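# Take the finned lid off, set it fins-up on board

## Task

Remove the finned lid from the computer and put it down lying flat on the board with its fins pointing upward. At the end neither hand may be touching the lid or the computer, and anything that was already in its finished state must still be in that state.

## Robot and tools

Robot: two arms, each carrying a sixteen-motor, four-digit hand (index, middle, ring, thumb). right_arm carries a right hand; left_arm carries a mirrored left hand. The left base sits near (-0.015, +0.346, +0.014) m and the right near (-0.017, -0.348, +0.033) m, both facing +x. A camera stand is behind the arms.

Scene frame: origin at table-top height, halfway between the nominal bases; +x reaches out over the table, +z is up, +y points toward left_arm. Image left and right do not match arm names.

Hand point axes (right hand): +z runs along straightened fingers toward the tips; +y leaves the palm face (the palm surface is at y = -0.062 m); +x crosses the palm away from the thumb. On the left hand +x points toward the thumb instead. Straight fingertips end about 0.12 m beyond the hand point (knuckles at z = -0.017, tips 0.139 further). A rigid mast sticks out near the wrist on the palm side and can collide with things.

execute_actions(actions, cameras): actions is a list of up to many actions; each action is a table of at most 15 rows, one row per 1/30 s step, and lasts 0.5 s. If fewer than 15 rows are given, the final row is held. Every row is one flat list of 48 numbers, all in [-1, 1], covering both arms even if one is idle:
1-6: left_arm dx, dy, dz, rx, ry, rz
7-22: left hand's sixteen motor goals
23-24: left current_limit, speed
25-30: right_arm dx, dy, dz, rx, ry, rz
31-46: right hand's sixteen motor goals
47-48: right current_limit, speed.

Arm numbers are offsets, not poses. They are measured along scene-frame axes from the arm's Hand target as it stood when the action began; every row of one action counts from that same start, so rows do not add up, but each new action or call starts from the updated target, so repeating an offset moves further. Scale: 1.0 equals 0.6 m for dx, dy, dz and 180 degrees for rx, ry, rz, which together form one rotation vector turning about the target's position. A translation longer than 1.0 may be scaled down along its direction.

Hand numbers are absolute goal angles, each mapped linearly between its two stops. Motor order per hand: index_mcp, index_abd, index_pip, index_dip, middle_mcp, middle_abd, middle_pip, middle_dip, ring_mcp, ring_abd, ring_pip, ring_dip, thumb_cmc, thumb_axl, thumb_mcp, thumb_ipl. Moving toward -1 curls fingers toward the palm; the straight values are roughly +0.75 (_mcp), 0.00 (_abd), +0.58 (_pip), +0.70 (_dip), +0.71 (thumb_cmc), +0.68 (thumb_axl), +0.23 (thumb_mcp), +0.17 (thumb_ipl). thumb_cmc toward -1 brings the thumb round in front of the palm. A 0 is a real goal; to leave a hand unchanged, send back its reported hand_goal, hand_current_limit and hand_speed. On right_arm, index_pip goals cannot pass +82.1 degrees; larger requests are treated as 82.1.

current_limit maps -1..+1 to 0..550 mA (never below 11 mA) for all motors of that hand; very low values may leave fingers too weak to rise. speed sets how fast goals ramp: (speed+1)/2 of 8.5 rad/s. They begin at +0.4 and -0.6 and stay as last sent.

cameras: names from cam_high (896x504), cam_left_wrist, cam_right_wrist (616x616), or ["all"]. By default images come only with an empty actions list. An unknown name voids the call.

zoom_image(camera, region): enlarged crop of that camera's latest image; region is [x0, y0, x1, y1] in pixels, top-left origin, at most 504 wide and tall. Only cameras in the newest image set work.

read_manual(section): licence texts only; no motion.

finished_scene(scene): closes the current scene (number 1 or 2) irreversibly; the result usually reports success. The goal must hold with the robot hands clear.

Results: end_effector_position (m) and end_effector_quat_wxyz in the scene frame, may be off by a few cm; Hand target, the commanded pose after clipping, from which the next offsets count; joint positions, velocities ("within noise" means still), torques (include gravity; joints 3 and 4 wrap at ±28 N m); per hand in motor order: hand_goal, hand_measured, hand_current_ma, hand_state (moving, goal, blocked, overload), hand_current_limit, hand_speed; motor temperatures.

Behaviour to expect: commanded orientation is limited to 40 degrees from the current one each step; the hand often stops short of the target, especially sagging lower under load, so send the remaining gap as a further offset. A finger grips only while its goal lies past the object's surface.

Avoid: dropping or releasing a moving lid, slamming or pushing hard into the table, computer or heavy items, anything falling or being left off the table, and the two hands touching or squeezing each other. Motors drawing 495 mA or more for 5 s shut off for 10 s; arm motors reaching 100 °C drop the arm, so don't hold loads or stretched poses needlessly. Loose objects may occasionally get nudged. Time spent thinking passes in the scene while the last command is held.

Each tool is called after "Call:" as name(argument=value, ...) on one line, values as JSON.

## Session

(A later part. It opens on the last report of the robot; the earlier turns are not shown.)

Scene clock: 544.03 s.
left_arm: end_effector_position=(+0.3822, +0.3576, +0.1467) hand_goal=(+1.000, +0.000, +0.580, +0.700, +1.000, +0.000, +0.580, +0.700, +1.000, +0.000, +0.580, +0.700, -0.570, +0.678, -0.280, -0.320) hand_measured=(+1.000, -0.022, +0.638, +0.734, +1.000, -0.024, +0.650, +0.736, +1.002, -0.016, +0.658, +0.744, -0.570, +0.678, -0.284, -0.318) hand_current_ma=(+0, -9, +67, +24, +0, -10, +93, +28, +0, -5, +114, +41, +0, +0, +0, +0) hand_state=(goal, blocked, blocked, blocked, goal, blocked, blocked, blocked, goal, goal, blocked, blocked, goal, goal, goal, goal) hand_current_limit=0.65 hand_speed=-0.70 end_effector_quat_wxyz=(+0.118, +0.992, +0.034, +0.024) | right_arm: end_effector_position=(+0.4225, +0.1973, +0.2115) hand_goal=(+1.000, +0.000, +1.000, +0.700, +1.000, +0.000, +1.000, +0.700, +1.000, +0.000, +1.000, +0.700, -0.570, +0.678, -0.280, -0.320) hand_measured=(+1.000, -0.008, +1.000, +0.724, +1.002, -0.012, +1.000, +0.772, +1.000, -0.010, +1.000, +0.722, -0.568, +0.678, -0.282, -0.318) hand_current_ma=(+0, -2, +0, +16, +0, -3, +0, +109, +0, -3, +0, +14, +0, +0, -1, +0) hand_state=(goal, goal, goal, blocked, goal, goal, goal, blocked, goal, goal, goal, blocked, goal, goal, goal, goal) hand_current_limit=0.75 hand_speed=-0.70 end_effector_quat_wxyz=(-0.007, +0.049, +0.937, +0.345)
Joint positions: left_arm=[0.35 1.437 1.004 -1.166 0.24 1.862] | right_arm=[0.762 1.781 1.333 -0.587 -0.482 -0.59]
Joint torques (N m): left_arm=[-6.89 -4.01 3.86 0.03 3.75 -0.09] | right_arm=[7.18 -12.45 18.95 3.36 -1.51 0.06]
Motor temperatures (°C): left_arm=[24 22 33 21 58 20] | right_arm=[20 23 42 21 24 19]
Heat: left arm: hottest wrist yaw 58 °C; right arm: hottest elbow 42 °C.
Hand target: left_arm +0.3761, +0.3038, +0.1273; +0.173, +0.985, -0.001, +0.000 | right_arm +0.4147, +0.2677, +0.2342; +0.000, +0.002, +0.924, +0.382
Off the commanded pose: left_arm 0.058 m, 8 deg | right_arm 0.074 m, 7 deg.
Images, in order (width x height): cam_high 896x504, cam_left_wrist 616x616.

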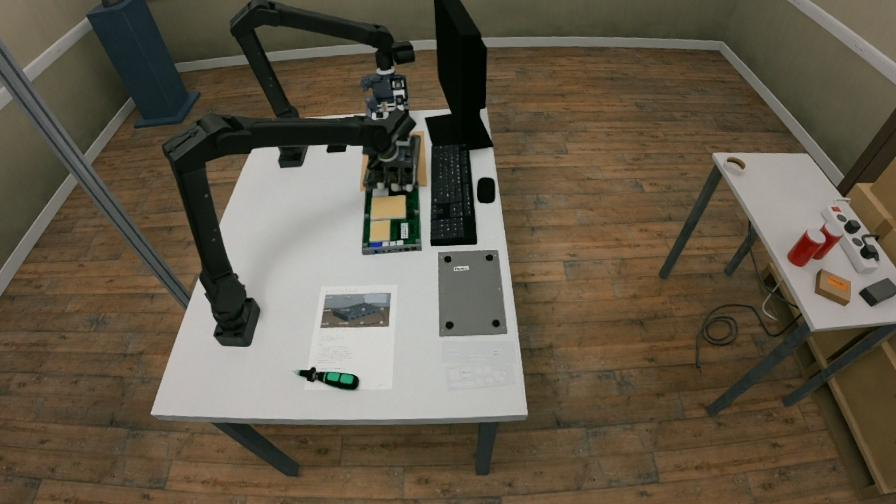

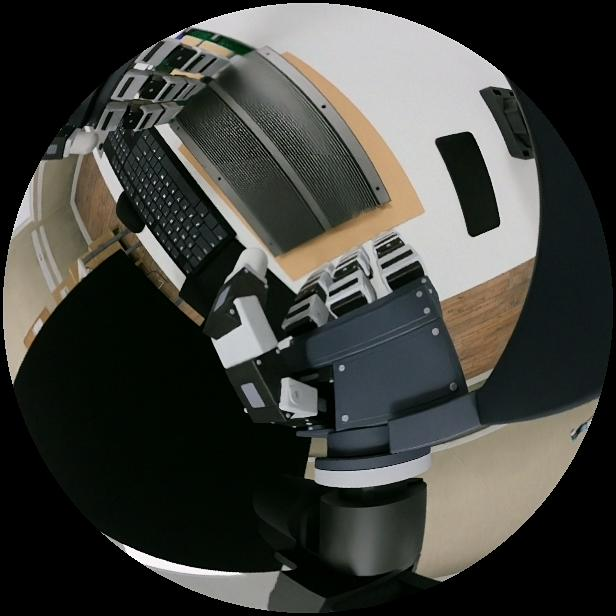

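Call:
execute_actions(actions=[[[0,0,0,0,0,0,1,0,0.58,0.7,1,0,0.58,0.7,1,0,0.58,0.7,-0.571,0.678,-0.28,-0.32,0.65,-0.7,-0.02,-0.15,0.07,0,0,0,1,0,1,0.7,1,0,1,0.7,1,0,1,0.7,-0.571,0.678,-0.28,-0.32,0.75,-0.7]],[[0,0,0,0,0,0,1,0,0.58,0.7,1,0,0.58,0.7,1,0,0.58,0.7,-0.571,0.678,-0.28,-0.32,0.65,-0.7,0,0,-0.05,0,0,0,1,0,1,0.7,1,0,1,0.7,1,0,1,0.7,-0.571,0.678,-0.28,-0.32,0.75,-0.7]]], cameras=["cam_high"])

Call:
zoom_image(camera="cam_high", region=[340, 120, 440, 220])

Scene clock: 565.40 s.
left_arm: end_effector_position=(+0.3822, +0.3577, +0.1467) hand_goal=(+1.000, +0.000, +0.580, +0.700, +1.000, +0.000, +0.580, +0.700, +1.000, +0.000, +0.580, +0.700, -0.570, +0.678, -0.280, -0.320) hand_measured=(+1.000, -0.022, +0.638, +0.734, +1.000, -0.024, +0.650, +0.736, +1.002, -0.016, +0.658, +0.744, -0.570, +0.678, -0.284, -0.318) hand_current_ma=(+0, -9, +67, +24, +0, -10, +93, +28, +0, -5, +114, +41, +0, +0, +0, +0) hand_state=(goal, blocked, blocked, blocked, goal, blocked, blocked, blocked, goal, goal, blocked, blocked, goal, goal, goal, goal) hand_current_limit=0.65 hand_speed=-0.70 end_effector_quat_wxyz=(+0.118, +0.992, +0.034, +0.024) | right_arm: end_effector_position=(+0.3947, +0.1818, +0.2456) hand_goal=(+1.000, +0.000, +1.000, +0.700, +1.000, +0.000, +1.000, +0.700, +1.000, +0.000, +1.000, +0.700, -0.570, +0.678, -0.280, -0.320) hand_measured=(+1.000, +0.004, +1.000, +0.702, +1.000, +0.002, +1.000, +0.704, +1.000, +0.002, +1.000, +0.702, -0.568, +0.678, -0.282, -0.318) hand_current_ma=(+0, +0, +0, +0, +0, +0, +0, +0, +0, +0, +0, +0, +0, +0, -1, +0) hand_state=(goal, goal, goal, goal, goal, goal, goal, goal, goal, goal, goal, goal, goal, goal, goal, goal) hand_current_limit=0.75 hand_speed=-0.70 end_effector_quat_wxyz=(-0.008, +0.002, +0.927, +0.376)
Joint positions: left_arm=[0.35 1.437 1.004 -1.166 0.24 1.861] | right_arm=[0.749 1.692 1.269 -0.581 -0.556 -0.671]
Joint torques (N m): left_arm=[-6.95 -4.01 3.86 0.05 3.75 -0.1] | right_arm=[-0.44 -15.79 9.7 2.24 -0.69 -0.12]
Motor temperatures (°C): left_arm=[24 23 32 21 64 20] | right_arm=[20 24 43 22 25 19]
Heat: left arm: hottest wrist yaw 64 °C; right arm: hottest elbow 43 °C.
Hand target: left_arm +0.3761, +0.3039, +0.1273; +0.173, +0.985, +0.000, +0.000 | right_arm +0.4028, +0.1777, +0.2462; +0.001, +0.003, +0.924, +0.382
Off the commanded pose: left_arm 0.058 m, 8 deg | right_arm 0.009 m, 1 deg.
Images, in order (width x height): cam_high 896x504.

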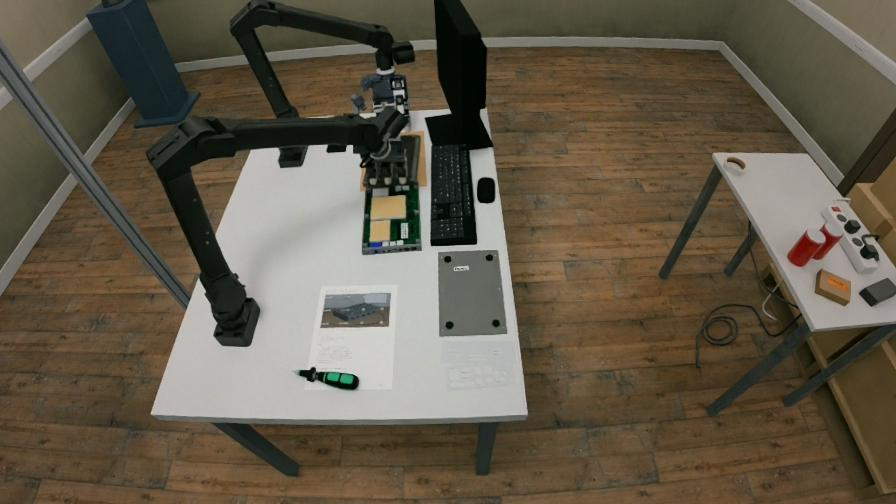

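Scaled by 5.040.

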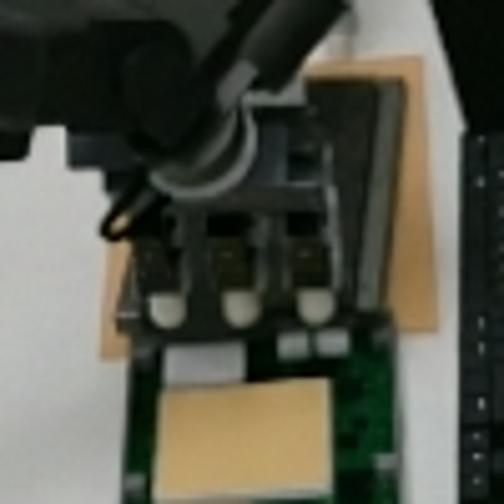

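Call:
execute_actions(actions=[[[0,0.04,0.0,0,0,0,1,0,0.58,0.7,1,0,0.58,0.7,1,0,0.58,0.7,-0.571,0.678,-0.28,-0.32,0.65,-0.7,0,-0.15,0.02,0,0,0,1,0,1,0.7,1,0,1,0.7,1,0,1,0.7,-0.571,0.678,-0.28,-0.32,0.75,-0.7]],[[0,0,0,0,0,0,1,0,0.58,0.7,1,0,0.58,0.7,1,0,0.58,0.7,-0.571,0.678,-0.28,-0.32,0.65,-0.7,0,-0.03,0,0,0,0,1,0,1,0.7,1,0,1,0.7,1,0,1,0.7,-0.571,0.678,-0.28,-0.32,0.75,-0.7]]], cameras=["cam_high","cam_right_wrist","cam_left_wrist"])

Call:
zoom_image(camera="cam_high", region=[340, 120, 440, 220])

Call:
zoom_image(camera="cam_right_wrist", region=[180, 60, 440, 340])

Call:
zoom_image(camera="cam_left_wrist", region=[130, 10, 430, 280])

Scene clock: 583.50 s.
left_arm: end_effector_position=(+0.3803, +0.3596, +0.1478) hand_goal=(+1.000, +0.000, +0.580, +0.700, +1.000, +0.000, +0.580, +0.700, +1.000, +0.000, +0.580, +0.700, -0.570, +0.678, -0.280, -0.320) hand_measured=(+1.000, -0.024, +0.640, +0.734, +1.000, -0.028, +0.650, +0.736, +1.000, -0.018, +0.658, +0.744, -0.570, +0.678, -0.284, -0.318) hand_current_ma=(+0, -10, +67, +24, +0, -13, +93, +28, +0, -6, +114, +41, +0, +0, +0, +0) hand_state=(goal, blocked, blocked, blocked, goal, blocked, blocked, blocked, goal, goal, blocked, blocked, goal, goal, goal, goal) hand_current_limit=0.65 hand_speed=-0.70 end_effector_quat_wxyz=(+0.123, +0.992, +0.026, +0.027) | right_arm: end_effector_position=(+0.4040, +0.0779, +0.2426) hand_goal=(+1.000, +0.000, +1.000, +0.700, +1.000, +0.000, +1.000, +0.700, +1.000, +0.000, +1.000, +0.700, -0.570, +0.678, -0.280, -0.320) hand_measured=(+1.000, +0.004, +1.000, +0.702, +1.000, +0.002, +1.000, +0.704, +1.000, +0.002, +1.000, +0.702, -0.568, +0.678, -0.282, -0.318) hand_current_ma=(+0, +0, +0, +0, +0, +0, +0, +0, +0, +0, +0, +0, +0, +0, -1, +0) hand_state=(goal, goal, goal, goal, goal, goal, goal, goal, goal, goal, goal, goal, goal, goal, goal, goal) hand_current_limit=0.75 hand_speed=-0.70 end_effector_quat_wxyz=(-0.009, +0.005, +0.927, +0.375)
Joint positions: left_arm=[0.361 1.438 1.004 -1.167 0.25 1.888] | right_arm=[0.57 1.577 1.125 -0.664 -0.644 -0.856]
Joint torques (N m): left_arm=[-3.78 -2.32 5.75 -0.44 3.22 0.21] | right_arm=[-0.26 -16.5 9.02 0.94 -0.86 -0.14]
Motor temperatures (°C): left_arm=[24 23 31 21 67 20] | right_arm=[20 24 41 21 24 19]
Heat: left arm: hottest wrist yaw 67 °C; right arm: hottest elbow 41 °C.
Hand target: left_arm +0.3760, +0.3279, +0.1272; +0.173, +0.985, +0.000, +0.000 | right_arm +0.4026, +0.0697, +0.2581; +0.000, +0.002, +0.924, +0.382
Off the commanded pose: left_arm 0.038 m, 7 deg | right_arm 0.018 m, 1 deg.

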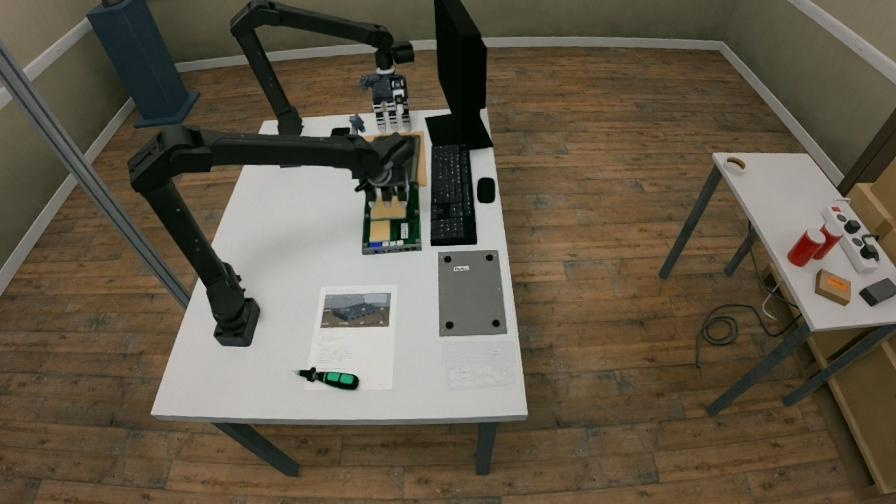

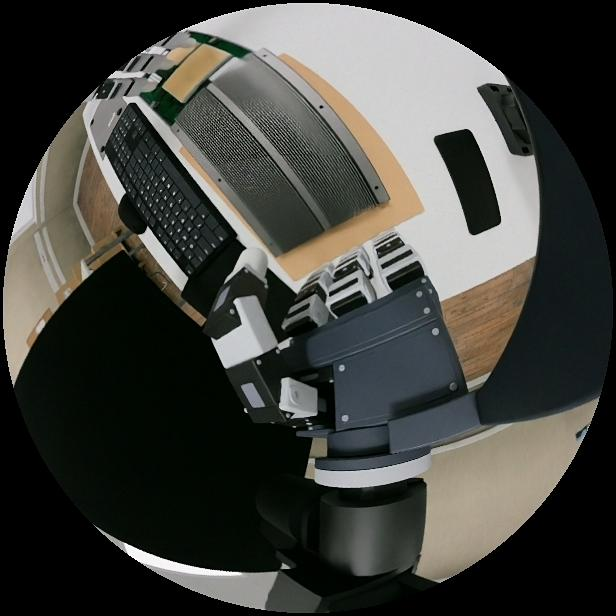

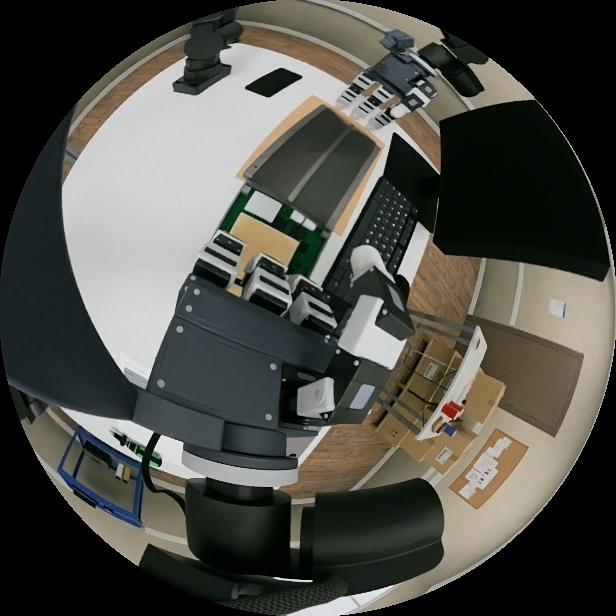

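Scaled by 5.040.

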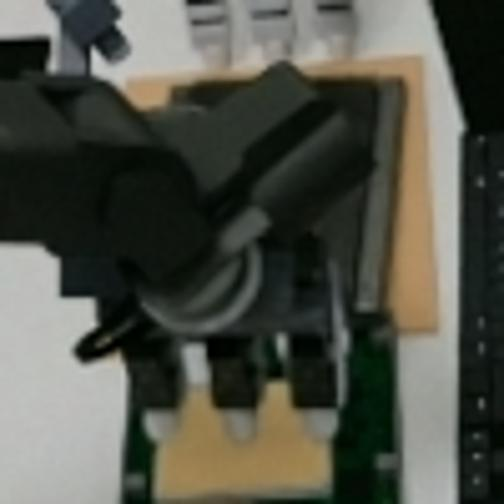

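Scaled by 1.800 from the camera's 616x616 image, which has a finer 880x880 frame.

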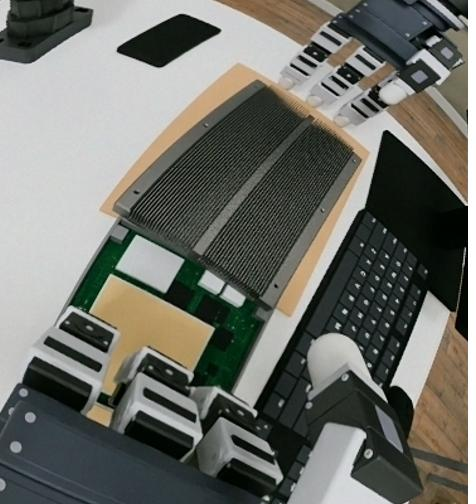

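Scaled by 1.680 from the camera's 616x616 image, which has a finer 880x880 frame.

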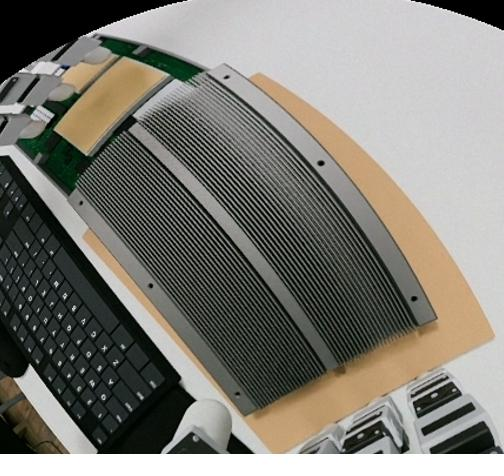

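Call:
execute_actions(actions=[[[0,0.02,0.0,0,0,0,1,0,0.58,0.7,1,0,0.58,0.7,1,0,0.58,0.7,-0.571,0.678,-0.28,-0.32,0.65,-0.7,-0.01,0.03,-0.065,0,0,0,1,0,1,0.7,1,0,1,0.7,1,0,1,0.7,-0.571,0.678,-0.28,-0.32,0.75,-0.7]],[[0,0,0,0,0,0,1,0,0.58,0.7,1,0,0.58,0.7,1,0,0.58,0.7,-0.571,0.678,-0.28,-0.32,0.65,-0.7,0,0.06,0,0,0,0,1,0,1,0.7,1,0,1,0.7,1,0,1,0.7,-0.571,0.678,-0.28,-0.32,0.75,-0.7]]], cameras=["cam_right_wrist"])

Call:
zoom_image(camera="cam_right_wrist", region=[180, 60, 440, 340])

Scene clock: 598.93 s.
left_arm: end_effector_position=(+0.3790, +0.3628, +0.1495) hand_goal=(+1.000, +0.000, +0.580, +0.700, +1.000, +0.000, +0.580, +0.700, +1.000, +0.000, +0.580, +0.700, -0.570, +0.678, -0.280, -0.320) hand_measured=(+1.000, -0.024, +0.640, +0.734, +1.000, -0.028, +0.650, +0.736, +1.000, -0.018, +0.656, +0.744, -0.570, +0.678, -0.284, -0.318) hand_current_ma=(+0, -10, +67, +24, +0, -13, +93, +28, +0, -6, +109, +41, +0, +0, +0, +0) hand_state=(goal, blocked, blocked, blocked, goal, blocked, blocked, blocked, goal, goal, blocked, blocked, goal, goal, goal, goal) hand_current_limit=0.65 hand_speed=-0.70 end_effector_quat_wxyz=(+0.133, +0.991, +0.023, +0.028) | right_arm: end_effector_position=(+0.3921, +0.1032, +0.2166) hand_goal=(+1.000, +0.000, +1.000, +0.700, +1.000, +0.000, +1.000, +0.700, +1.000, +0.000, +1.000, +0.700, -0.570, +0.678, -0.280, -0.320) hand_measured=(+1.000, +0.006, +1.000, +0.730, +1.000, +0.000, +1.000, +0.704, +1.000, +0.000, +1.000, +0.702, -0.570, +0.678, -0.284, -0.318) hand_current_ma=(+0, +1, +0, +24, +0, +0, +0, +0, +0, +0, +0, +0, +0, +0, -1, +0) hand_state=(goal, goal, goal, blocked, goal, goal, goal, goal, goal, goal, goal, goal, goal, goal, goal, goal) hand_current_limit=0.75 hand_speed=-0.70 end_effector_quat_wxyz=(+0.002, +0.010, +0.927, +0.375)
Joint positions: left_arm=[0.377 1.445 1.008 -1.175 0.269 1.912] | right_arm=[0.635 1.605 1.076 -0.524 -0.597 -0.773]
Joint torques (N m): left_arm=[-2.9 -2.02 6.39 -0.44 2.47 0.27] | right_arm=[2.84 -11.58 13.07 1.91 -0.75 0.15]
Motor temperatures (°C): left_arm=[24 22 32 21 64 20] | right_arm=[20 25 38 21 24 19]
Heat: left arm: hottest wrist yaw 64 °C; right arm: hottest elbow 38 °C.
Hand target: left_arm +0.3760, +0.3399, +0.1272; +0.173, +0.985, +0.000, +0.000 | right_arm +0.3967, +0.1236, +0.2191; +0.000, +0.003, +0.924, +0.382
Off the commanded pose: left_arm 0.032 m, 6 deg | right_arm 0.021 m, 1 deg.
Images, in order (width x height): cam_right_wrist 616x616.

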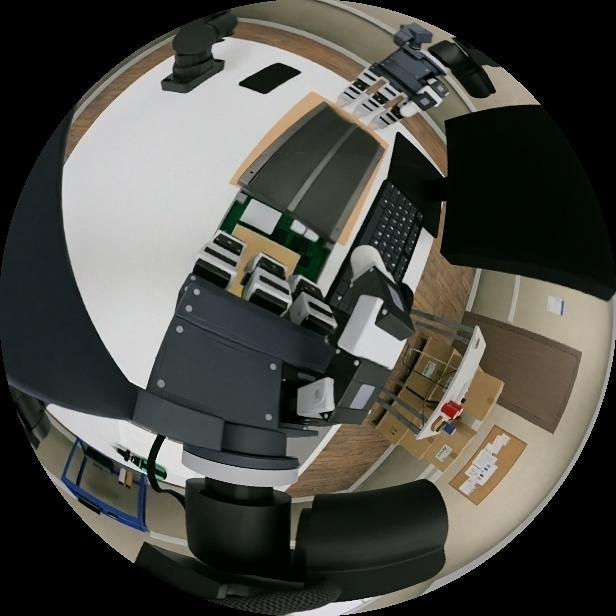

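Scaled by 1.800 from the camera's 616x616 image, which has a finer 880x880 frame.

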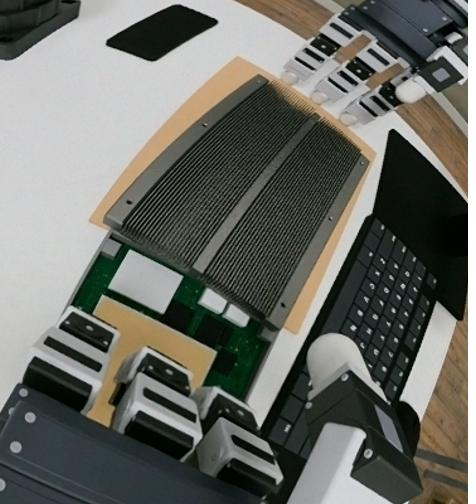

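Call:
execute_actions(actions=[[[0,0,0,0,0,0,1,0,0.58,0.7,1,0,0.58,0.7,1,0,0.58,0.7,-0.571,0.678,-0.28,-0.32,0.65,-0.7,0,0.0,0.06,0,0,0,1,0,1,0.7,1,0,1,0.7,1,0,1,0.7,-0.571,0.678,-0.28,-0.32,0.75,-0.7]],[[0,-0.03,0,0,0,0,1,0,0.58,0.7,1,0,0.58,0.7,1,0,0.58,0.7,-0.571,0.678,-0.28,-0.32,0.65,-0.7,0,0.03,-0.052,0,0,0,1,0,1,0.7,1,0,1,0.7,1,0,1,0.7,-0.571,0.678,-0.28,-0.32,0.75,-0.7]],[[0,-0.02,0,0,0,0,1,0,0.58,0.7,1,0,0.58,0.7,1,0,0.58,0.7,-0.571,0.678,-0.28,-0.32,0.65,-0.7,0.01,0.06,0.01,0,0,0,1,0,1,0.7,1,0,1,0.7,1,0,1,0.7,-0.571,0.678,-0.28,-0.32,0.75,-0.7]]], cameras=["cam_right_wrist","cam_high"])

Call:
zoom_image(camera="cam_right_wrist", region=[180, 60, 440, 340])

Call:
zoom_image(camera="cam_high", region=[340, 120, 440, 220])

Scene clock: 617.83 s.
left_arm: end_effector_position=(+0.3815, +0.3592, +0.1475) hand_goal=(+1.000, +0.000, +0.580, +0.700, +1.000, +0.000, +0.580, +0.700, +1.000, +0.000, +0.580, +0.700, -0.570, +0.678, -0.280, -0.320) hand_measured=(+1.000, -0.024, +0.640, +0.734, +1.000, -0.030, +0.650, +0.736, +1.000, -0.020, +0.656, +0.744, -0.570, +0.678, -0.284, -0.318) hand_current_ma=(+0, -11, +69, +24, +0, -15, +93, +28, +0, -7, +109, +41, +0, +0, +0, +0) hand_state=(goal, blocked, blocked, blocked, goal, blocked, blocked, blocked, goal, goal, blocked, blocked, goal, goal, goal, goal) hand_current_limit=0.65 hand_speed=-0.70 end_effector_quat_wxyz=(+0.123, +0.992, +0.029, +0.024) | right_arm: end_effector_position=(+0.3968, +0.1450, +0.2170) hand_goal=(+1.000, +0.000, +1.000, +0.700, +1.000, +0.000, +1.000, +0.700, +1.000, +0.000, +1.000, +0.700, -0.570, +0.678, -0.280, -0.320) hand_measured=(+1.002, -0.030, +1.000, +0.764, +1.000, +0.000, +1.000, +0.704, +1.000, +0.000, +1.000, +0.702, -0.570, +0.678, -0.284, -0.318) hand_current_ma=(+0, -19, +0, +88, +0, +0, +0, +0, +0, +0, +0, +0, +0, +0, -1, +0) hand_state=(goal, blocked, goal, blocked, goal, goal, goal, goal, goal, goal, goal, goal, goal, goal, goal, goal) hand_current_limit=0.75 hand_speed=-0.70 end_effector_quat_wxyz=(-0.008, +0.026, +0.931, +0.364)
Joint positions: left_arm=[0.358 1.443 1.008 -1.171 0.249 1.881] | right_arm=[0.704 1.663 1.166 -0.542 -0.551 -0.677]
Joint torques (N m): left_arm=[-6.48 -4.01 3.9 0.06 3.37 -0.14] | right_arm=[3.43 -11.87 15.6 2.33 -0.99 -0.07]
Motor temperatures (°C): left_arm=[24 22 31 21 59 20] | right_arm=[20 24 38 21 24 19]
Heat: left arm: hottest wrist yaw 59 °C; right arm: hottest elbow 38 °C.
Hand target: left_arm +0.3760, +0.3099, +0.1272; +0.173, +0.985, -0.001, +0.000 | right_arm +0.4027, +0.1777, +0.2299; +0.000, +0.003, +0.924, +0.382
Off the commanded pose: left_arm 0.054 m, 7 deg | right_arm 0.036 m, 4 deg.
Images, in order (width x height): cam_high 896x504, cam_right_wrist 616x616.

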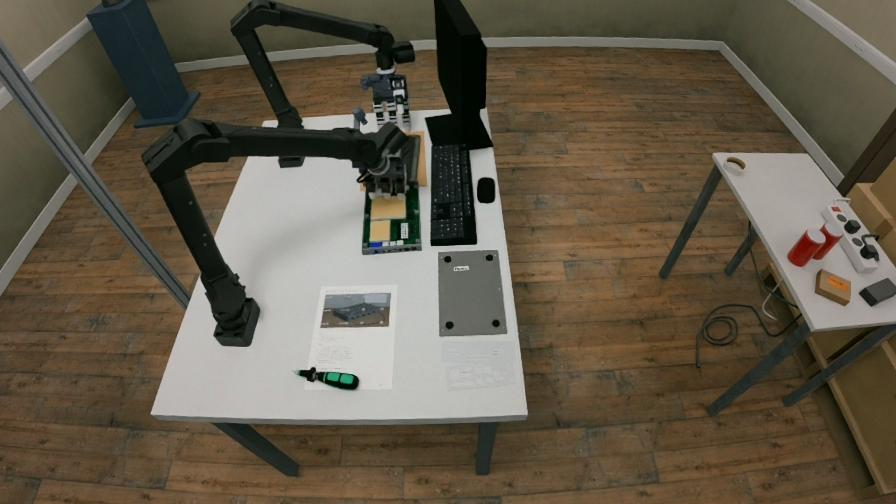

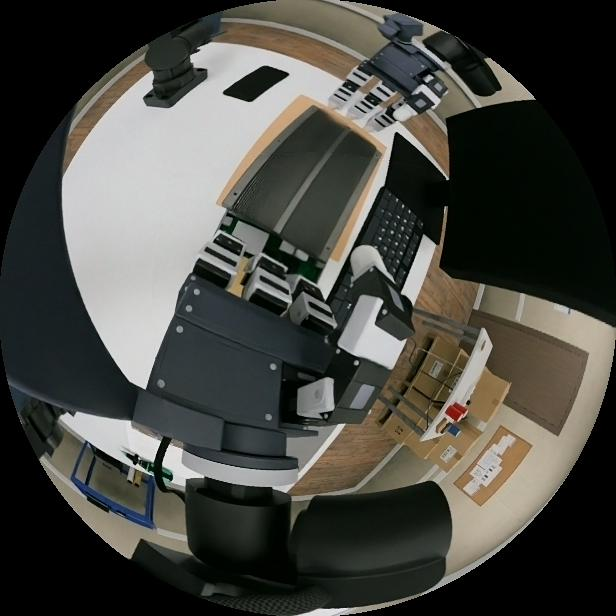

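Scaled by 1.800 from the camera's 616x616 image, which has a finer 880x880 frame.

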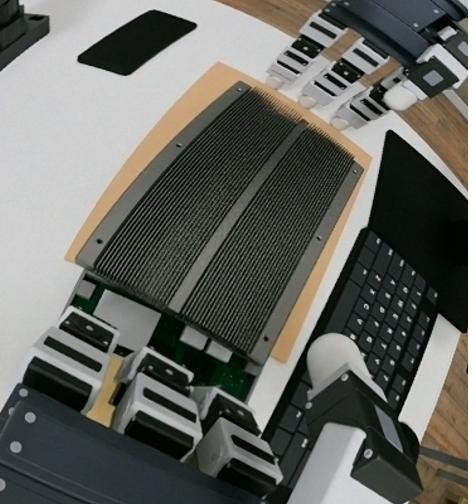

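Scaled by 5.040.

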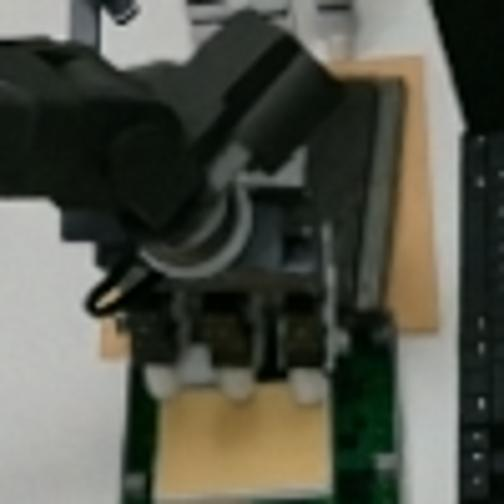

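Call:
execute_actions(actions=[[[0,0.0,0,0,0,0,1,0,0.58,0.7,1,0,0.58,0.7,1,0,0.58,0.7,-0.571,0.678,-0.28,-0.32,0.65,-0.7,0,-0.06,0.07,0,0,0,1,0,1,0.7,1,0,1,0.7,1,0,1,0.7,-0.571,0.678,-0.28,-0.32,0.75,-0.7]],[[0,0,0,0,0,0,1,0,0.58,0.7,1,0,0.58,0.7,1,0,0.58,0.7,-0.571,0.678,-0.28,-0.32,0.65,-0.7,0,0.0,-0.075,0,0,0,1,0,1,0.7,1,0,1,0.7,1,0,1,0.7,-0.571,0.678,-0.28,-0.32,0.75,-0.7]]])

Scene clock: 635.03 s.
left_arm: end_effector_position=(+0.3815, +0.3592, +0.1475) hand_goal=(+1.000, +0.000, +0.580, +0.700, +1.000, +0.000, +0.580, +0.700, +1.000, +0.000, +0.580, +0.700, -0.570, +0.678, -0.280, -0.320) hand_measured=(+1.000, -0.024, +0.640, +0.734, +1.000, -0.030, +0.650, +0.736, +1.000, -0.020, +0.656, +0.744, -0.570, +0.678, -0.284, -0.318) hand_current_ma=(+0, -11, +69, +24, +0, -15, +93, +28, +0, -7, +109, +41, +0, +0, +0, +0) hand_state=(goal, blocked, blocked, blocked, goal, blocked, blocked, blocked, goal, goal, blocked, blocked, goal, goal, goal, goal) hand_current_limit=0.65 hand_speed=-0.70 end_effector_quat_wxyz=(+0.123, +0.992, +0.029, +0.024) | right_arm: end_effector_position=(+0.3938, +0.1445, +0.2326) hand_goal=(+1.000, +0.000, +1.000, +0.700, +1.000, +0.000, +1.000, +0.700, +1.000, +0.000, +1.000, +0.700, -0.570, +0.678, -0.280, -0.320) hand_measured=(+1.000, +0.004, +1.000, +0.702, +1.000, +0.000, +1.000, +0.704, +1.000, +0.000, +1.000, +0.702, -0.570, +0.678, -0.284, -0.318) hand_current_ma=(+0, +0, +0, +0, +0, +0, +0, +0, +0, +0, +0, +0, +0, +0, -1, +0) hand_state=(goal, goal, goal, goal, goal, goal, goal, goal, goal, goal, goal, goal, goal, goal, goal, goal) hand_current_limit=0.75 hand_speed=-0.70 end_effector_quat_wxyz=(-0.004, +0.001, +0.925, +0.379)
Joint positions: left_arm=[0.358 1.443 1.008 -1.171 0.249 1.881] | right_arm=[0.695 1.651 1.174 -0.549 -0.584 -0.726]
Joint torques (N m): left_arm=[-6.53 -4.01 3.93 0.06 3.37 -0.14] | right_arm=[-0.38 -13.92 9.73 2.21 -0.77 -0.11]
Motor temperatures (°C): left_arm=[24 22 31 21 64 20] | right_arm=[20 24 39 21 24 19]
Heat: left arm: hottest wrist yaw 64 °C; right arm: hottest elbow 39 °C.
Hand target: left_arm +0.3760, +0.3099, +0.1272; +0.173, +0.985, -0.001, +0.000 | right_arm +0.4027, +0.1417, +0.2270; +0.000, +0.003, +0.924, +0.382
Off the commanded pose: left_arm 0.054 m, 7 deg | right_arm 0.011 m, 1 deg.

Call:
execute_actions(actions=[[[0,0.0,0,0,0,0,1,0,0.58,0.7,1,0,0.58,0.7,1,0,0.58,0.7,-0.571,0.678,-0.28,-0.32,0.65,-0.7,0,0.03,-0.01,0,0,0,1,0,1,0.7,1,0,1,0.7,1,0,1,0.7,-0.571,0.678,-0.28,-0.32,0.75,-0.7]],[[0,0,0,0,0,0,1,0,0.58,0.7,1,0,0.58,0.7,1,0,0.58,0.7,-0.571,0.678,-0.28,-0.32,0.65,-0.7,0,0.05,0.0,0,0,0,1,0,1,0.7,1,0,1,0.7,1,0,1,0.7,-0.571,0.678,-0.28,-0.32,0.75,-0.7]],[[0,0,0,0,0,0,1,0,0.58,0.7,1,0,0.58,0.7,1,0,0.58,0.7,-0.571,0.678,-0.28,-0.32,0.65,-0.7,0,0.03,0.0,0,0,0,1,0,1,0.7,1,0,1,0.7,1,0,1,0.7,-0.571,0.678,-0.28,-0.32,0.75,-0.7]]], cameras=["cam_right_wrist","cam_high","cam_left_wrist"])

Call:
zoom_image(camera="cam_high", region=[340, 120, 440, 220])

Call:
zoom_image(camera="cam_left_wrist", region=[130, 10, 430, 280])

Scene clock: 653.03 s.
left_arm: end_effector_position=(+0.3815, +0.3592, +0.1475) hand_goal=(+1.000, +0.000, +0.580, +0.700, +1.000, +0.000, +0.580, +0.700, +1.000, +0.000, +0.580, +0.700, -0.570, +0.678, -0.280, -0.320) hand_measured=(+1.000, -0.024, +0.640, +0.734, +1.000, -0.030, +0.650, +0.736, +1.000, -0.020, +0.656, +0.744, -0.570, +0.678, -0.284, -0.318) hand_current_ma=(+0, -11, +69, +24, +0, -15, +93, +28, +0, -7, +109, +41, +0, +0, +0, +0) hand_state=(goal, blocked, blocked, blocked, goal, blocked, blocked, blocked, goal, goal, blocked, blocked, goal, goal, goal, goal) hand_current_limit=0.65 hand_speed=-0.70 end_effector_quat_wxyz=(+0.123, +0.992, +0.029, +0.024) | right_arm: end_effector_position=(+0.3969, +0.1835, +0.2120) hand_goal=(+1.000, +0.000, +1.000, +0.700, +1.000, +0.000, +1.000, +0.700, +1.000, +0.000, +1.000, +0.700, -0.570, +0.678, -0.280, -0.320) hand_measured=(+1.000, +0.000, +1.000, +0.724, +1.000, +0.004, +1.000, +0.704, +1.000, +0.004, +1.000, +0.702, -0.570, +0.678, -0.284, -0.318) hand_current_ma=(+0, +0, +0, +15, +0, +0, +0, +0, +0, +0, +0, +0, +0, +0, -1, +0) hand_state=(goal, goal, goal, blocked, goal, goal, goal, goal, goal, goal, goal, goal, goal, goal, goal, goal) hand_current_limit=0.75 hand_speed=-0.70 end_effector_quat_wxyz=(-0.004, +0.015, +0.929, +0.369)
Joint positions: left_arm=[0.358 1.443 1.008 -1.171 0.249 1.881] | right_arm=[0.757 1.729 1.228 -0.502 -0.53 -0.644]
Joint torques (N m): left_arm=[-6.48 -4.01 3.92 0.06 3.37 -0.14] | right_arm=[2.55 -13.57 14.71 1.98 -0.82 0.04]
Motor temperatures (°C): left_arm=[24 22 30 21 67 20] | right_arm=[20 24 39 21 24 19]
Heat: left arm: hottest wrist yaw 67 °C; right arm: hottest elbow 39 °C.
Hand target: left_arm +0.3760, +0.3099, +0.1272; +0.173, +0.985, -0.001, +0.000 | right_arm +0.4027, +0.2077, +0.2208; +0.000, +0.003, +0.924, +0.382
Off the commanded pose: left_arm 0.054 m, 7 deg | right_arm 0.026 m, 2 deg.

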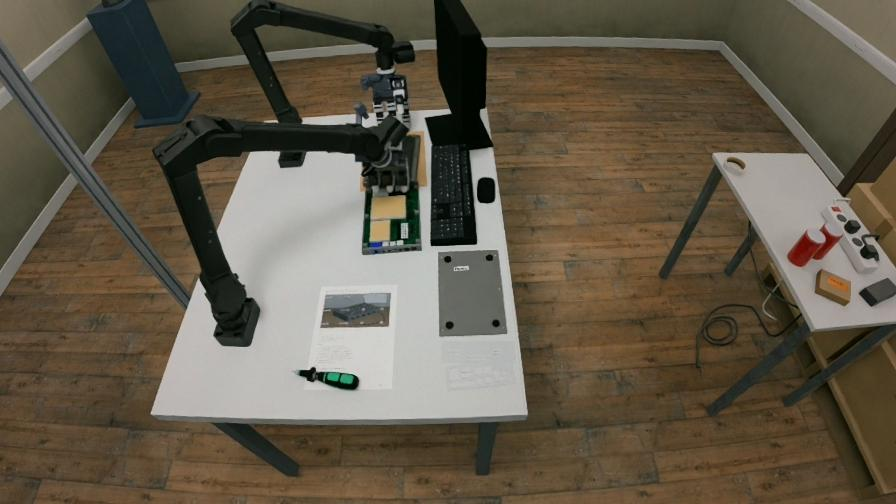

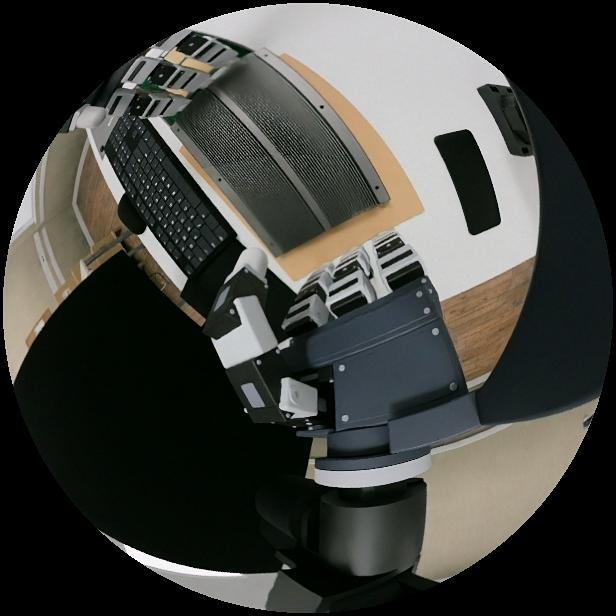

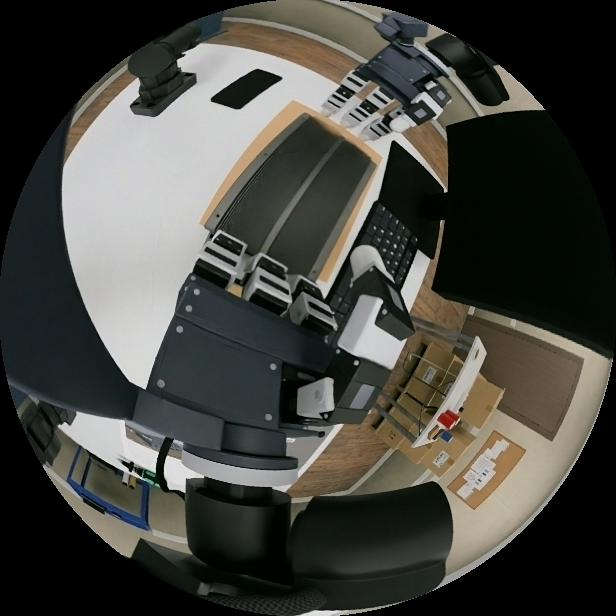

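Scaled by 5.040.

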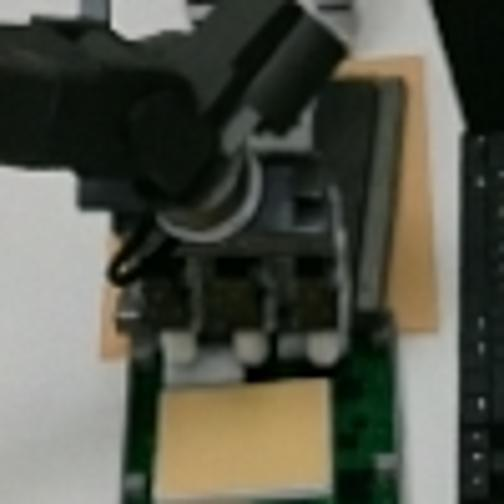

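Scaled by 1.680 from the camera's 616x616 image, which has a finer 880x880 frame.

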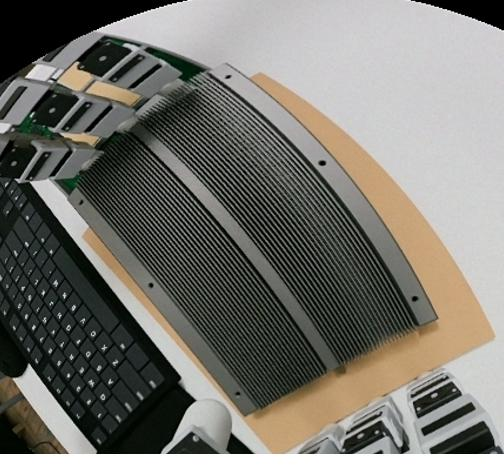

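Call:
execute_actions(actions=[[[0,0.0,0,0,0,0,1,0,0.58,0.7,1,0,0.58,0.7,1,0,0.58,0.7,-0.571,0.678,-0.28,-0.32,0.65,-0.7,0,-0.06,0.07,0,0,0,1,0,1,0.7,1,0,1,0.7,1,0,1,0.7,-0.571,0.678,-0.28,-0.32,0.75,-0.7]],[[0,0,0,0,0,0,1,0,0.58,0.7,1,0,0.58,0.7,1,0,0.58,0.7,-0.571,0.678,-0.28,-0.32,0.65,-0.7,0,0.0,-0.072,0,0,0,1,0,1,0.7,1,0,1,0.7,1,0,1,0.7,-0.571,0.678,-0.28,-0.32,0.75,-0.7]],[[0,0,0,0,0,0,1,0,0.58,0.7,1,0,0.58,0.7,1,0,0.58,0.7,-0.571,0.678,-0.28,-0.32,0.65,-0.7,0,0.05,0.005,0,0,0,1,0,1,0.7,1,0,1,0.7,1,0,1,0.7,-0.571,0.678,-0.28,-0.32,0.75,-0.7]]])

Scene clock: 668.93 s.
left_arm: end_effector_position=(+0.3815, +0.3592, +0.1475) hand_goal=(+1.000, +0.000, +0.580, +0.700, +1.000, +0.000, +0.580, +0.700, +1.000, +0.000, +0.580, +0.700, -0.570, +0.678, -0.280, -0.320) hand_measured=(+1.000, -0.024, +0.640, +0.734, +1.000, -0.030, +0.650, +0.736, +1.000, -0.020, +0.656, +0.744, -0.570, +0.678, -0.284, -0.318) hand_current_ma=(+0, -11, +69, +24, +0, -15, +93, +28, +0, -7, +109, +41, +0, +0, +0, +0) hand_state=(goal, blocked, blocked, blocked, goal, blocked, blocked, blocked, goal, goal, blocked, blocked, goal, goal, goal, goal) hand_current_limit=0.65 hand_speed=-0.70 end_effector_quat_wxyz=(+0.123, +0.992, +0.029, +0.024) | right_arm: end_effector_position=(+0.3987, +0.1806, +0.2109) hand_goal=(+1.000, +0.000, +1.000, +0.700, +1.000, +0.000, +1.000, +0.700, +1.000, +0.000, +1.000, +0.700, -0.570, +0.678, -0.280, -0.320) hand_measured=(+1.000, +0.000, +1.000, +0.710, +1.000, +0.004, +0.998, +0.700, +1.000, +0.000, +1.000, +0.702, -0.570, +0.678, -0.284, -0.318) hand_current_ma=(+0, +0, +0, +4, +0, +0, +0, +0, +0, +0, +0, +0, +0, +0, -1, +0) hand_state=(goal, goal, goal, goal, goal, goal, goal, goal, goal, goal, goal, goal, goal, goal, goal, goal) hand_current_limit=0.75 hand_speed=-0.70 end_effector_quat_wxyz=(-0.008, +0.013, +0.929, +0.370)
Joint positions: left_arm=[0.358 1.443 1.008 -1.171 0.249 1.881] | right_arm=[0.748 1.733 1.23 -0.51 -0.544 -0.656]
Joint torques (N m): left_arm=[-6.42 -4.01 3.92 0.06 3.37 -0.14] | right_arm=[2.61 -14.45 13.75 2.03 -0.44 0.08]
Motor temperatures (°C): left_arm=[24 22 30 21 69 20] | right_arm=[20 24 40 21 23 18]
Heat: left arm: hottest wrist yaw 69 °C; right arm: hottest elbow 40 °C.
Hand target: left_arm +0.3760, +0.3099, +0.1272; +0.173, +0.985, -0.001, +0.000 | right_arm +0.4027, +0.2016, +0.2228; +0.000, +0.003, +0.924, +0.382
Off the commanded pose: left_arm 0.054 m, 7 deg | right_arm 0.025 m, 2 deg.

Call:
execute_actions(actions=[[[0,0.05,0,0,0,0,1,0,0.58,0.7,1,0,0.58,0.7,1,0,0.58,0.7,-0.571,0.678,-0.28,-0.32,0.65,-0.7,0,-0.07,0.1,0,0,0,1,0,1,0.7,1,0,1,0.7,1,0,1,0.7,-0.571,0.678,-0.28,-0.32,0.75,-0.7]],[[0,0,0,0,0,0,1,0,0.58,0.7,1,0,0.58,0.7,1,0,0.58,0.7,-0.571,0.678,-0.28,-0.32,0.65,-0.7,0,0.0,-0.09,0,0,0,1,0,1,0.7,1,0,1,0.7,1,0,1,0.7,-0.571,0.678,-0.28,-0.32,0.75,-0.7]]], cameras=["cam_right_wrist","cam_high"])

Call:
zoom_image(camera="cam_high", region=[340, 120, 440, 220])

Call:
zoom_image(camera="cam_right_wrist", region=[180, 60, 440, 340])

Scene clock: 685.03 s.
left_arm: end_effector_position=(+0.3790, +0.3627, +0.1494) hand_goal=(+1.000, +0.000, +0.580, +0.700, +1.000, +0.000, +0.580, +0.700, +1.000, +0.000, +0.580, +0.700, -0.570, +0.678, -0.280, -0.320) hand_measured=(+1.000, -0.026, +0.640, +0.734, +1.000, -0.030, +0.650, +0.736, +1.000, -0.020, +0.656, +0.744, -0.570, +0.678, -0.284, -0.318) hand_current_ma=(+0, -11, +69, +24, +0, -15, +93, +28, +0, -8, +109, +41, +0, +0, +0, +0) hand_state=(goal, blocked, blocked, blocked, goal, blocked, blocked, blocked, goal, blocked, blocked, blocked, goal, goal, goal, goal) hand_current_limit=0.65 hand_speed=-0.70 end_effector_quat_wxyz=(+0.132, +0.991, +0.022, +0.028) | right_arm: end_effector_position=(+0.3961, +0.1628, +0.2348) hand_goal=(+1.000, +0.000, +1.000, +0.700, +1.000, +0.000, +1.000, +0.700, +1.000, +0.000, +1.000, +0.700, -0.570, +0.678, -0.280, -0.320) hand_measured=(+1.000, +0.004, +1.000, +0.702, +1.000, +0.004, +0.996, +0.698, +1.000, +0.000, +1.000, +0.702, -0.570, +0.678, -0.284, -0.318) hand_current_ma=(+0, +0, +0, +0, +0, +0, -1, +0, +0, +0, +0, +0, +0, +0, -1, +0) hand_state=(goal, goal, goal, goal, goal, goal, goal, goal, goal, goal, goal, goal, goal, goal, goal, goal) hand_current_limit=0.75 hand_speed=-0.70 end_effector_quat_wxyz=(-0.003, +0.001, +0.925, +0.379)
Joint positions: left_arm=[0.376 1.445 1.008 -1.175 0.268 1.913] | right_arm=[0.72 1.677 1.213 -0.545 -0.57 -0.699]
Joint torques (N m): left_arm=[-2.9 -2.08 6.37 -0.49 2.48 0.26] | right_arm=[-0.21 -14.51 9.33 2.22 -0.74 -0.11]
Motor temperatures (°C): left_arm=[24 22 30 21 69 20] | right_arm=[20 24 41 21 23 18]
Heat: left arm: hottest wrist yaw 69 °C; right arm: hottest elbow 41 °C.
Hand target: left_arm +0.3760, +0.3399, +0.1272; +0.173, +0.985, +0.000, +0.000 | right_arm +0.4026, +0.1597, +0.2288; +0.000, +0.002, +0.924, +0.382
Off the commanded pose: left_arm 0.032 m, 6 deg | right_arm 0.010 m, 0 deg.
Images, in order (width x height): cam_high 896x504, cam_right_wrist 616x616.

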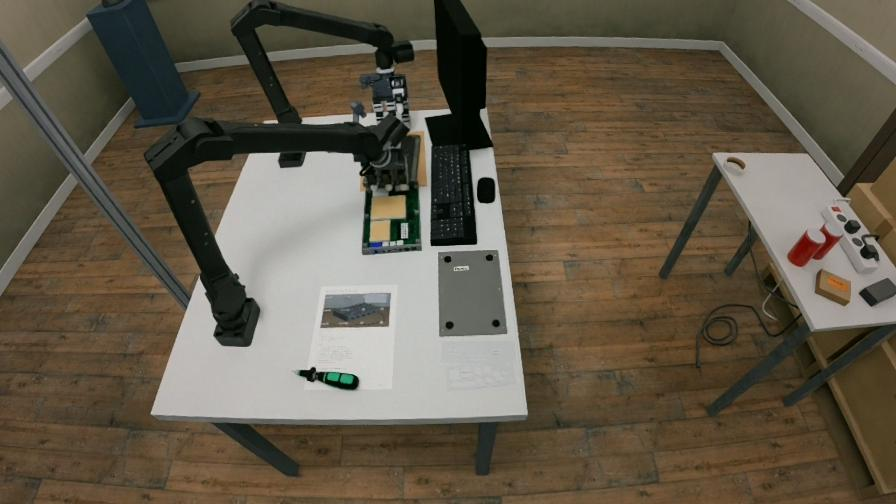

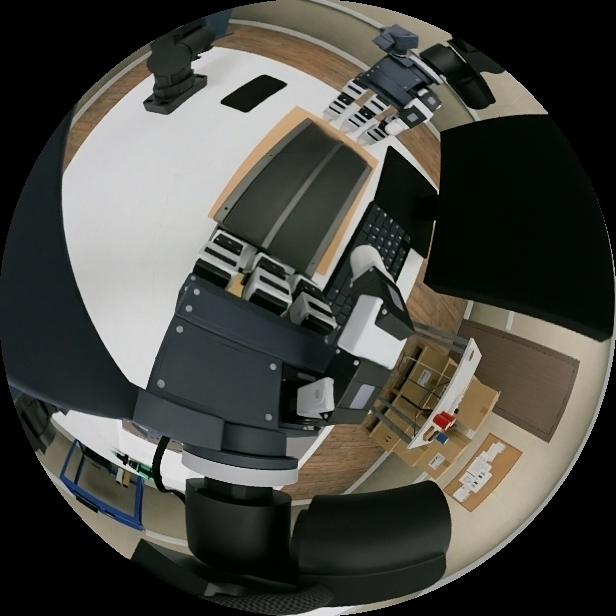

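Scaled by 5.040.

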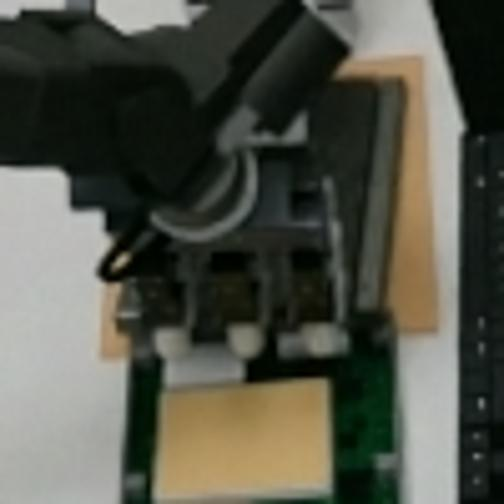

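Scaled by 1.800 from the camera's 616x616 image, which has a finer 880x880 frame.

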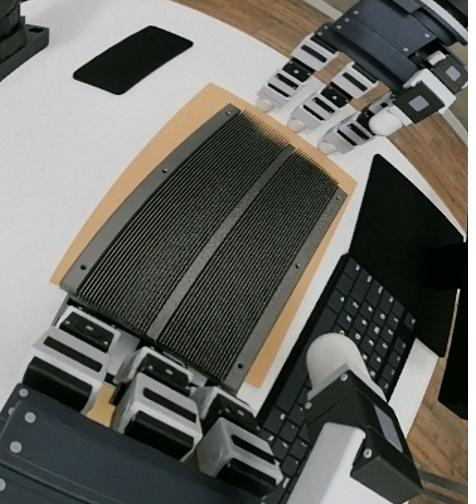

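Call:
execute_actions(actions=[[[0,-0.05,0,0,0,0,1,0,0.58,0.7,1,0,0.58,0.7,1,0,0.58,0.7,-0.571,0.678,-0.28,-0.32,0.65,-0.7,0,0.02,-0.012,0,0,0,1,0,1,0.7,1,0,1,0.7,1,0,1,0.7,-0.571,0.678,-0.28,-0.32,0.75,-0.7]],[[0,0,0,0,0,0,1,0,0.58,0.7,1,0,0.58,0.7,1,0,0.58,0.7,-0.571,0.678,-0.28,-0.32,0.65,-0.7,0,0.05,0.02,0,0,0,1,0,1,0.7,1,0,1,0.7,1,0,1,0.7,-0.571,0.678,-0.28,-0.32,0.75,-0.7]],[[0,0,0,0,0,0,1,0,0.58,0.7,1,0,0.58,0.7,1,0,0.58,0.7,-0.571,0.678,-0.28,-0.32,0.65,-0.7,0,0.03,0.01,0,0,0,1,0,1,0.7,1,0,1,0.7,1,0,1,0.7,-0.571,0.678,-0.28,-0.32,0.75,-0.7]]], cameras=["cam_right_wrist","cam_high","cam_left_wrist"])

Call:
zoom_image(camera="cam_high", region=[340, 120, 440, 220])

Call:
zoom_image(camera="cam_left_wrist", region=[130, 10, 430, 280])

Scene clock: 704.67 s.
left_arm: end_effector_position=(+0.3816, +0.3592, +0.1475) hand_goal=(+1.000, +0.000, +0.580, +0.700, +1.000, +0.000, +0.580, +0.700, +1.000, +0.000, +0.580, +0.700, -0.570, +0.678, -0.280, -0.320) hand_measured=(+1.000, -0.026, +0.640, +0.734, +1.000, -0.030, +0.650, +0.736, +1.000, -0.020, +0.656, +0.744, -0.570, +0.678, -0.284, -0.318) hand_current_ma=(+0, -11, +70, +24, +0, -15, +93, +28, +0, -8, +109, +41, +0, +0, +0, +0) hand_state=(goal, blocked, blocked, blocked, goal, blocked, blocked, blocked, goal, blocked, blocked, blocked, goal, goal, goal, goal) hand_current_limit=0.65 hand_speed=-0.70 end_effector_quat_wxyz=(+0.123, +0.992, +0.028, +0.025) | right_arm: end_effector_position=(+0.3966, +0.1873, +0.2133) hand_goal=(+1.000, +0.000, +1.000, +0.700, +1.000, +0.000, +1.000, +0.700, +1.000, +0.000, +1.000, +0.700, -0.570, +0.678, -0.280, -0.320) hand_measured=(+1.000, -0.014, +1.000, +0.722, +1.000, +0.002, +1.000, +0.704, +1.000, +0.000, +1.000, +0.702, -0.570, +0.678, -0.284, -0.318) hand_current_ma=(+0, -5, +0, +14, +0, +0, +0, +0, +0, +0, +0, +0, +0, +0, -1, +0) hand_state=(goal, goal, goal, blocked, goal, goal, goal, goal, goal, goal, goal, goal, goal, goal, goal, goal) hand_current_limit=0.75 hand_speed=-0.70 end_effector_quat_wxyz=(-0.014, +0.025, +0.932, +0.362)
Joint positions: left_arm=[0.358 1.443 1.008 -1.171 0.249 1.881] | right_arm=[0.765 1.733 1.249 -0.537 -0.525 -0.621]
Joint torques (N m): left_arm=[-6.48 -3.96 3.9 0.05 3.36 -0.15] | right_arm=[3.19 -14.33 16.84 1.69 -0.68 -0.06]
Motor temperatures (°C): left_arm=[24 22 30 20 64 20] | right_arm=[20 23 39 21 23 18]
Heat: left arm: hottest wrist yaw 64 °C; right arm: hottest elbow 39 °C.
Hand target: left_arm +0.3760, +0.3098, +0.1273; +0.173, +0.985, +0.000, +0.000 | right_arm +0.4027, +0.2198, +0.2395; +0.000, +0.002, +0.924, +0.382
Off the commanded pose: left_arm 0.054 m, 7 deg | right_arm 0.042 m, 4 deg.

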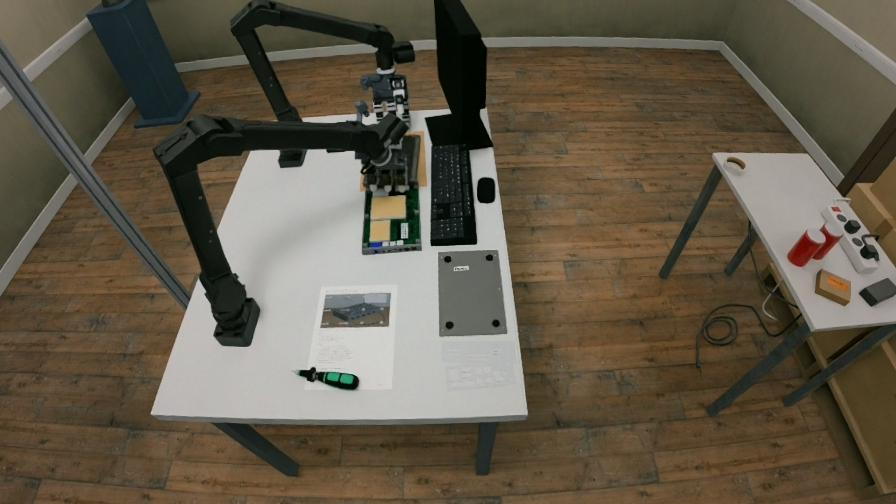

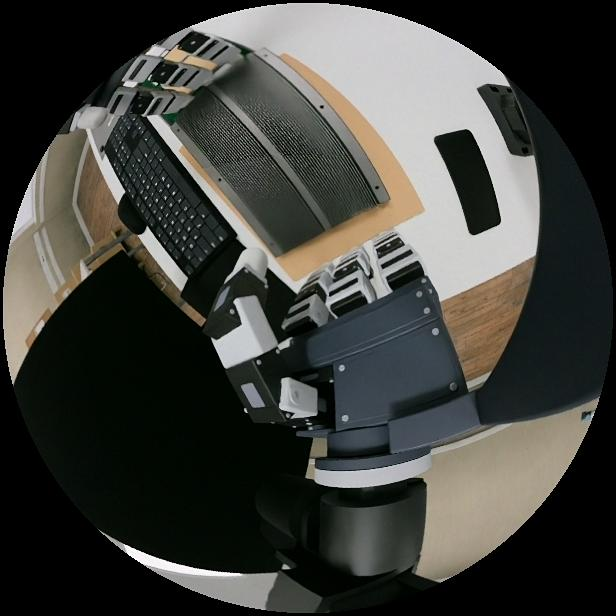

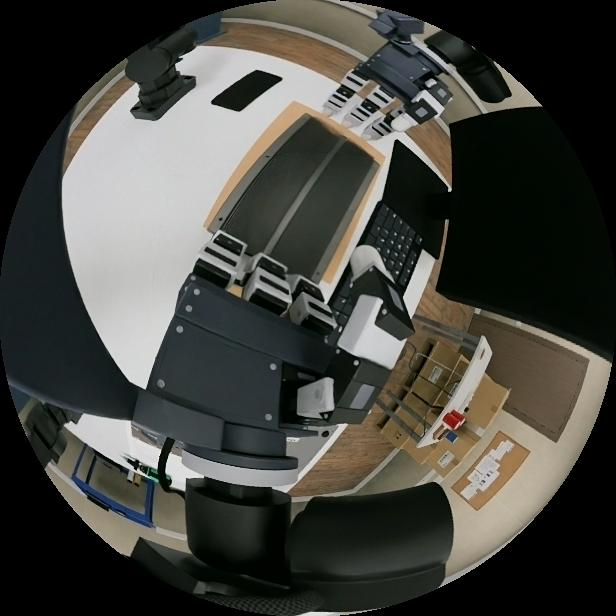

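Scaled by 5.040.

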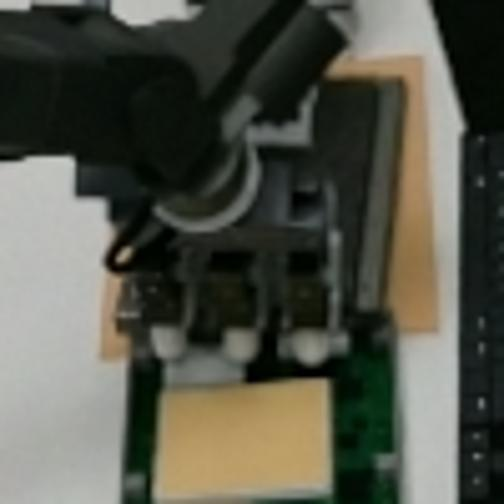

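Scaled by 1.680 from the camera's 616x616 image, which has a finer 880x880 frame.

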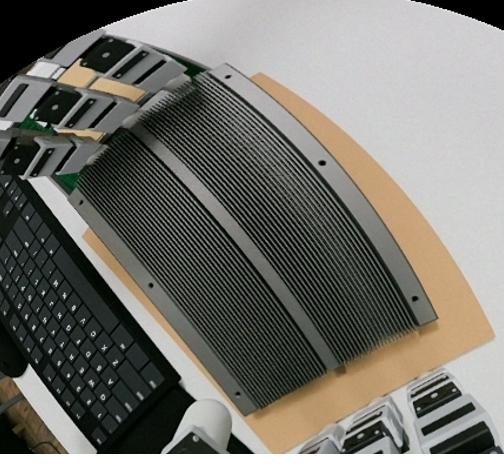

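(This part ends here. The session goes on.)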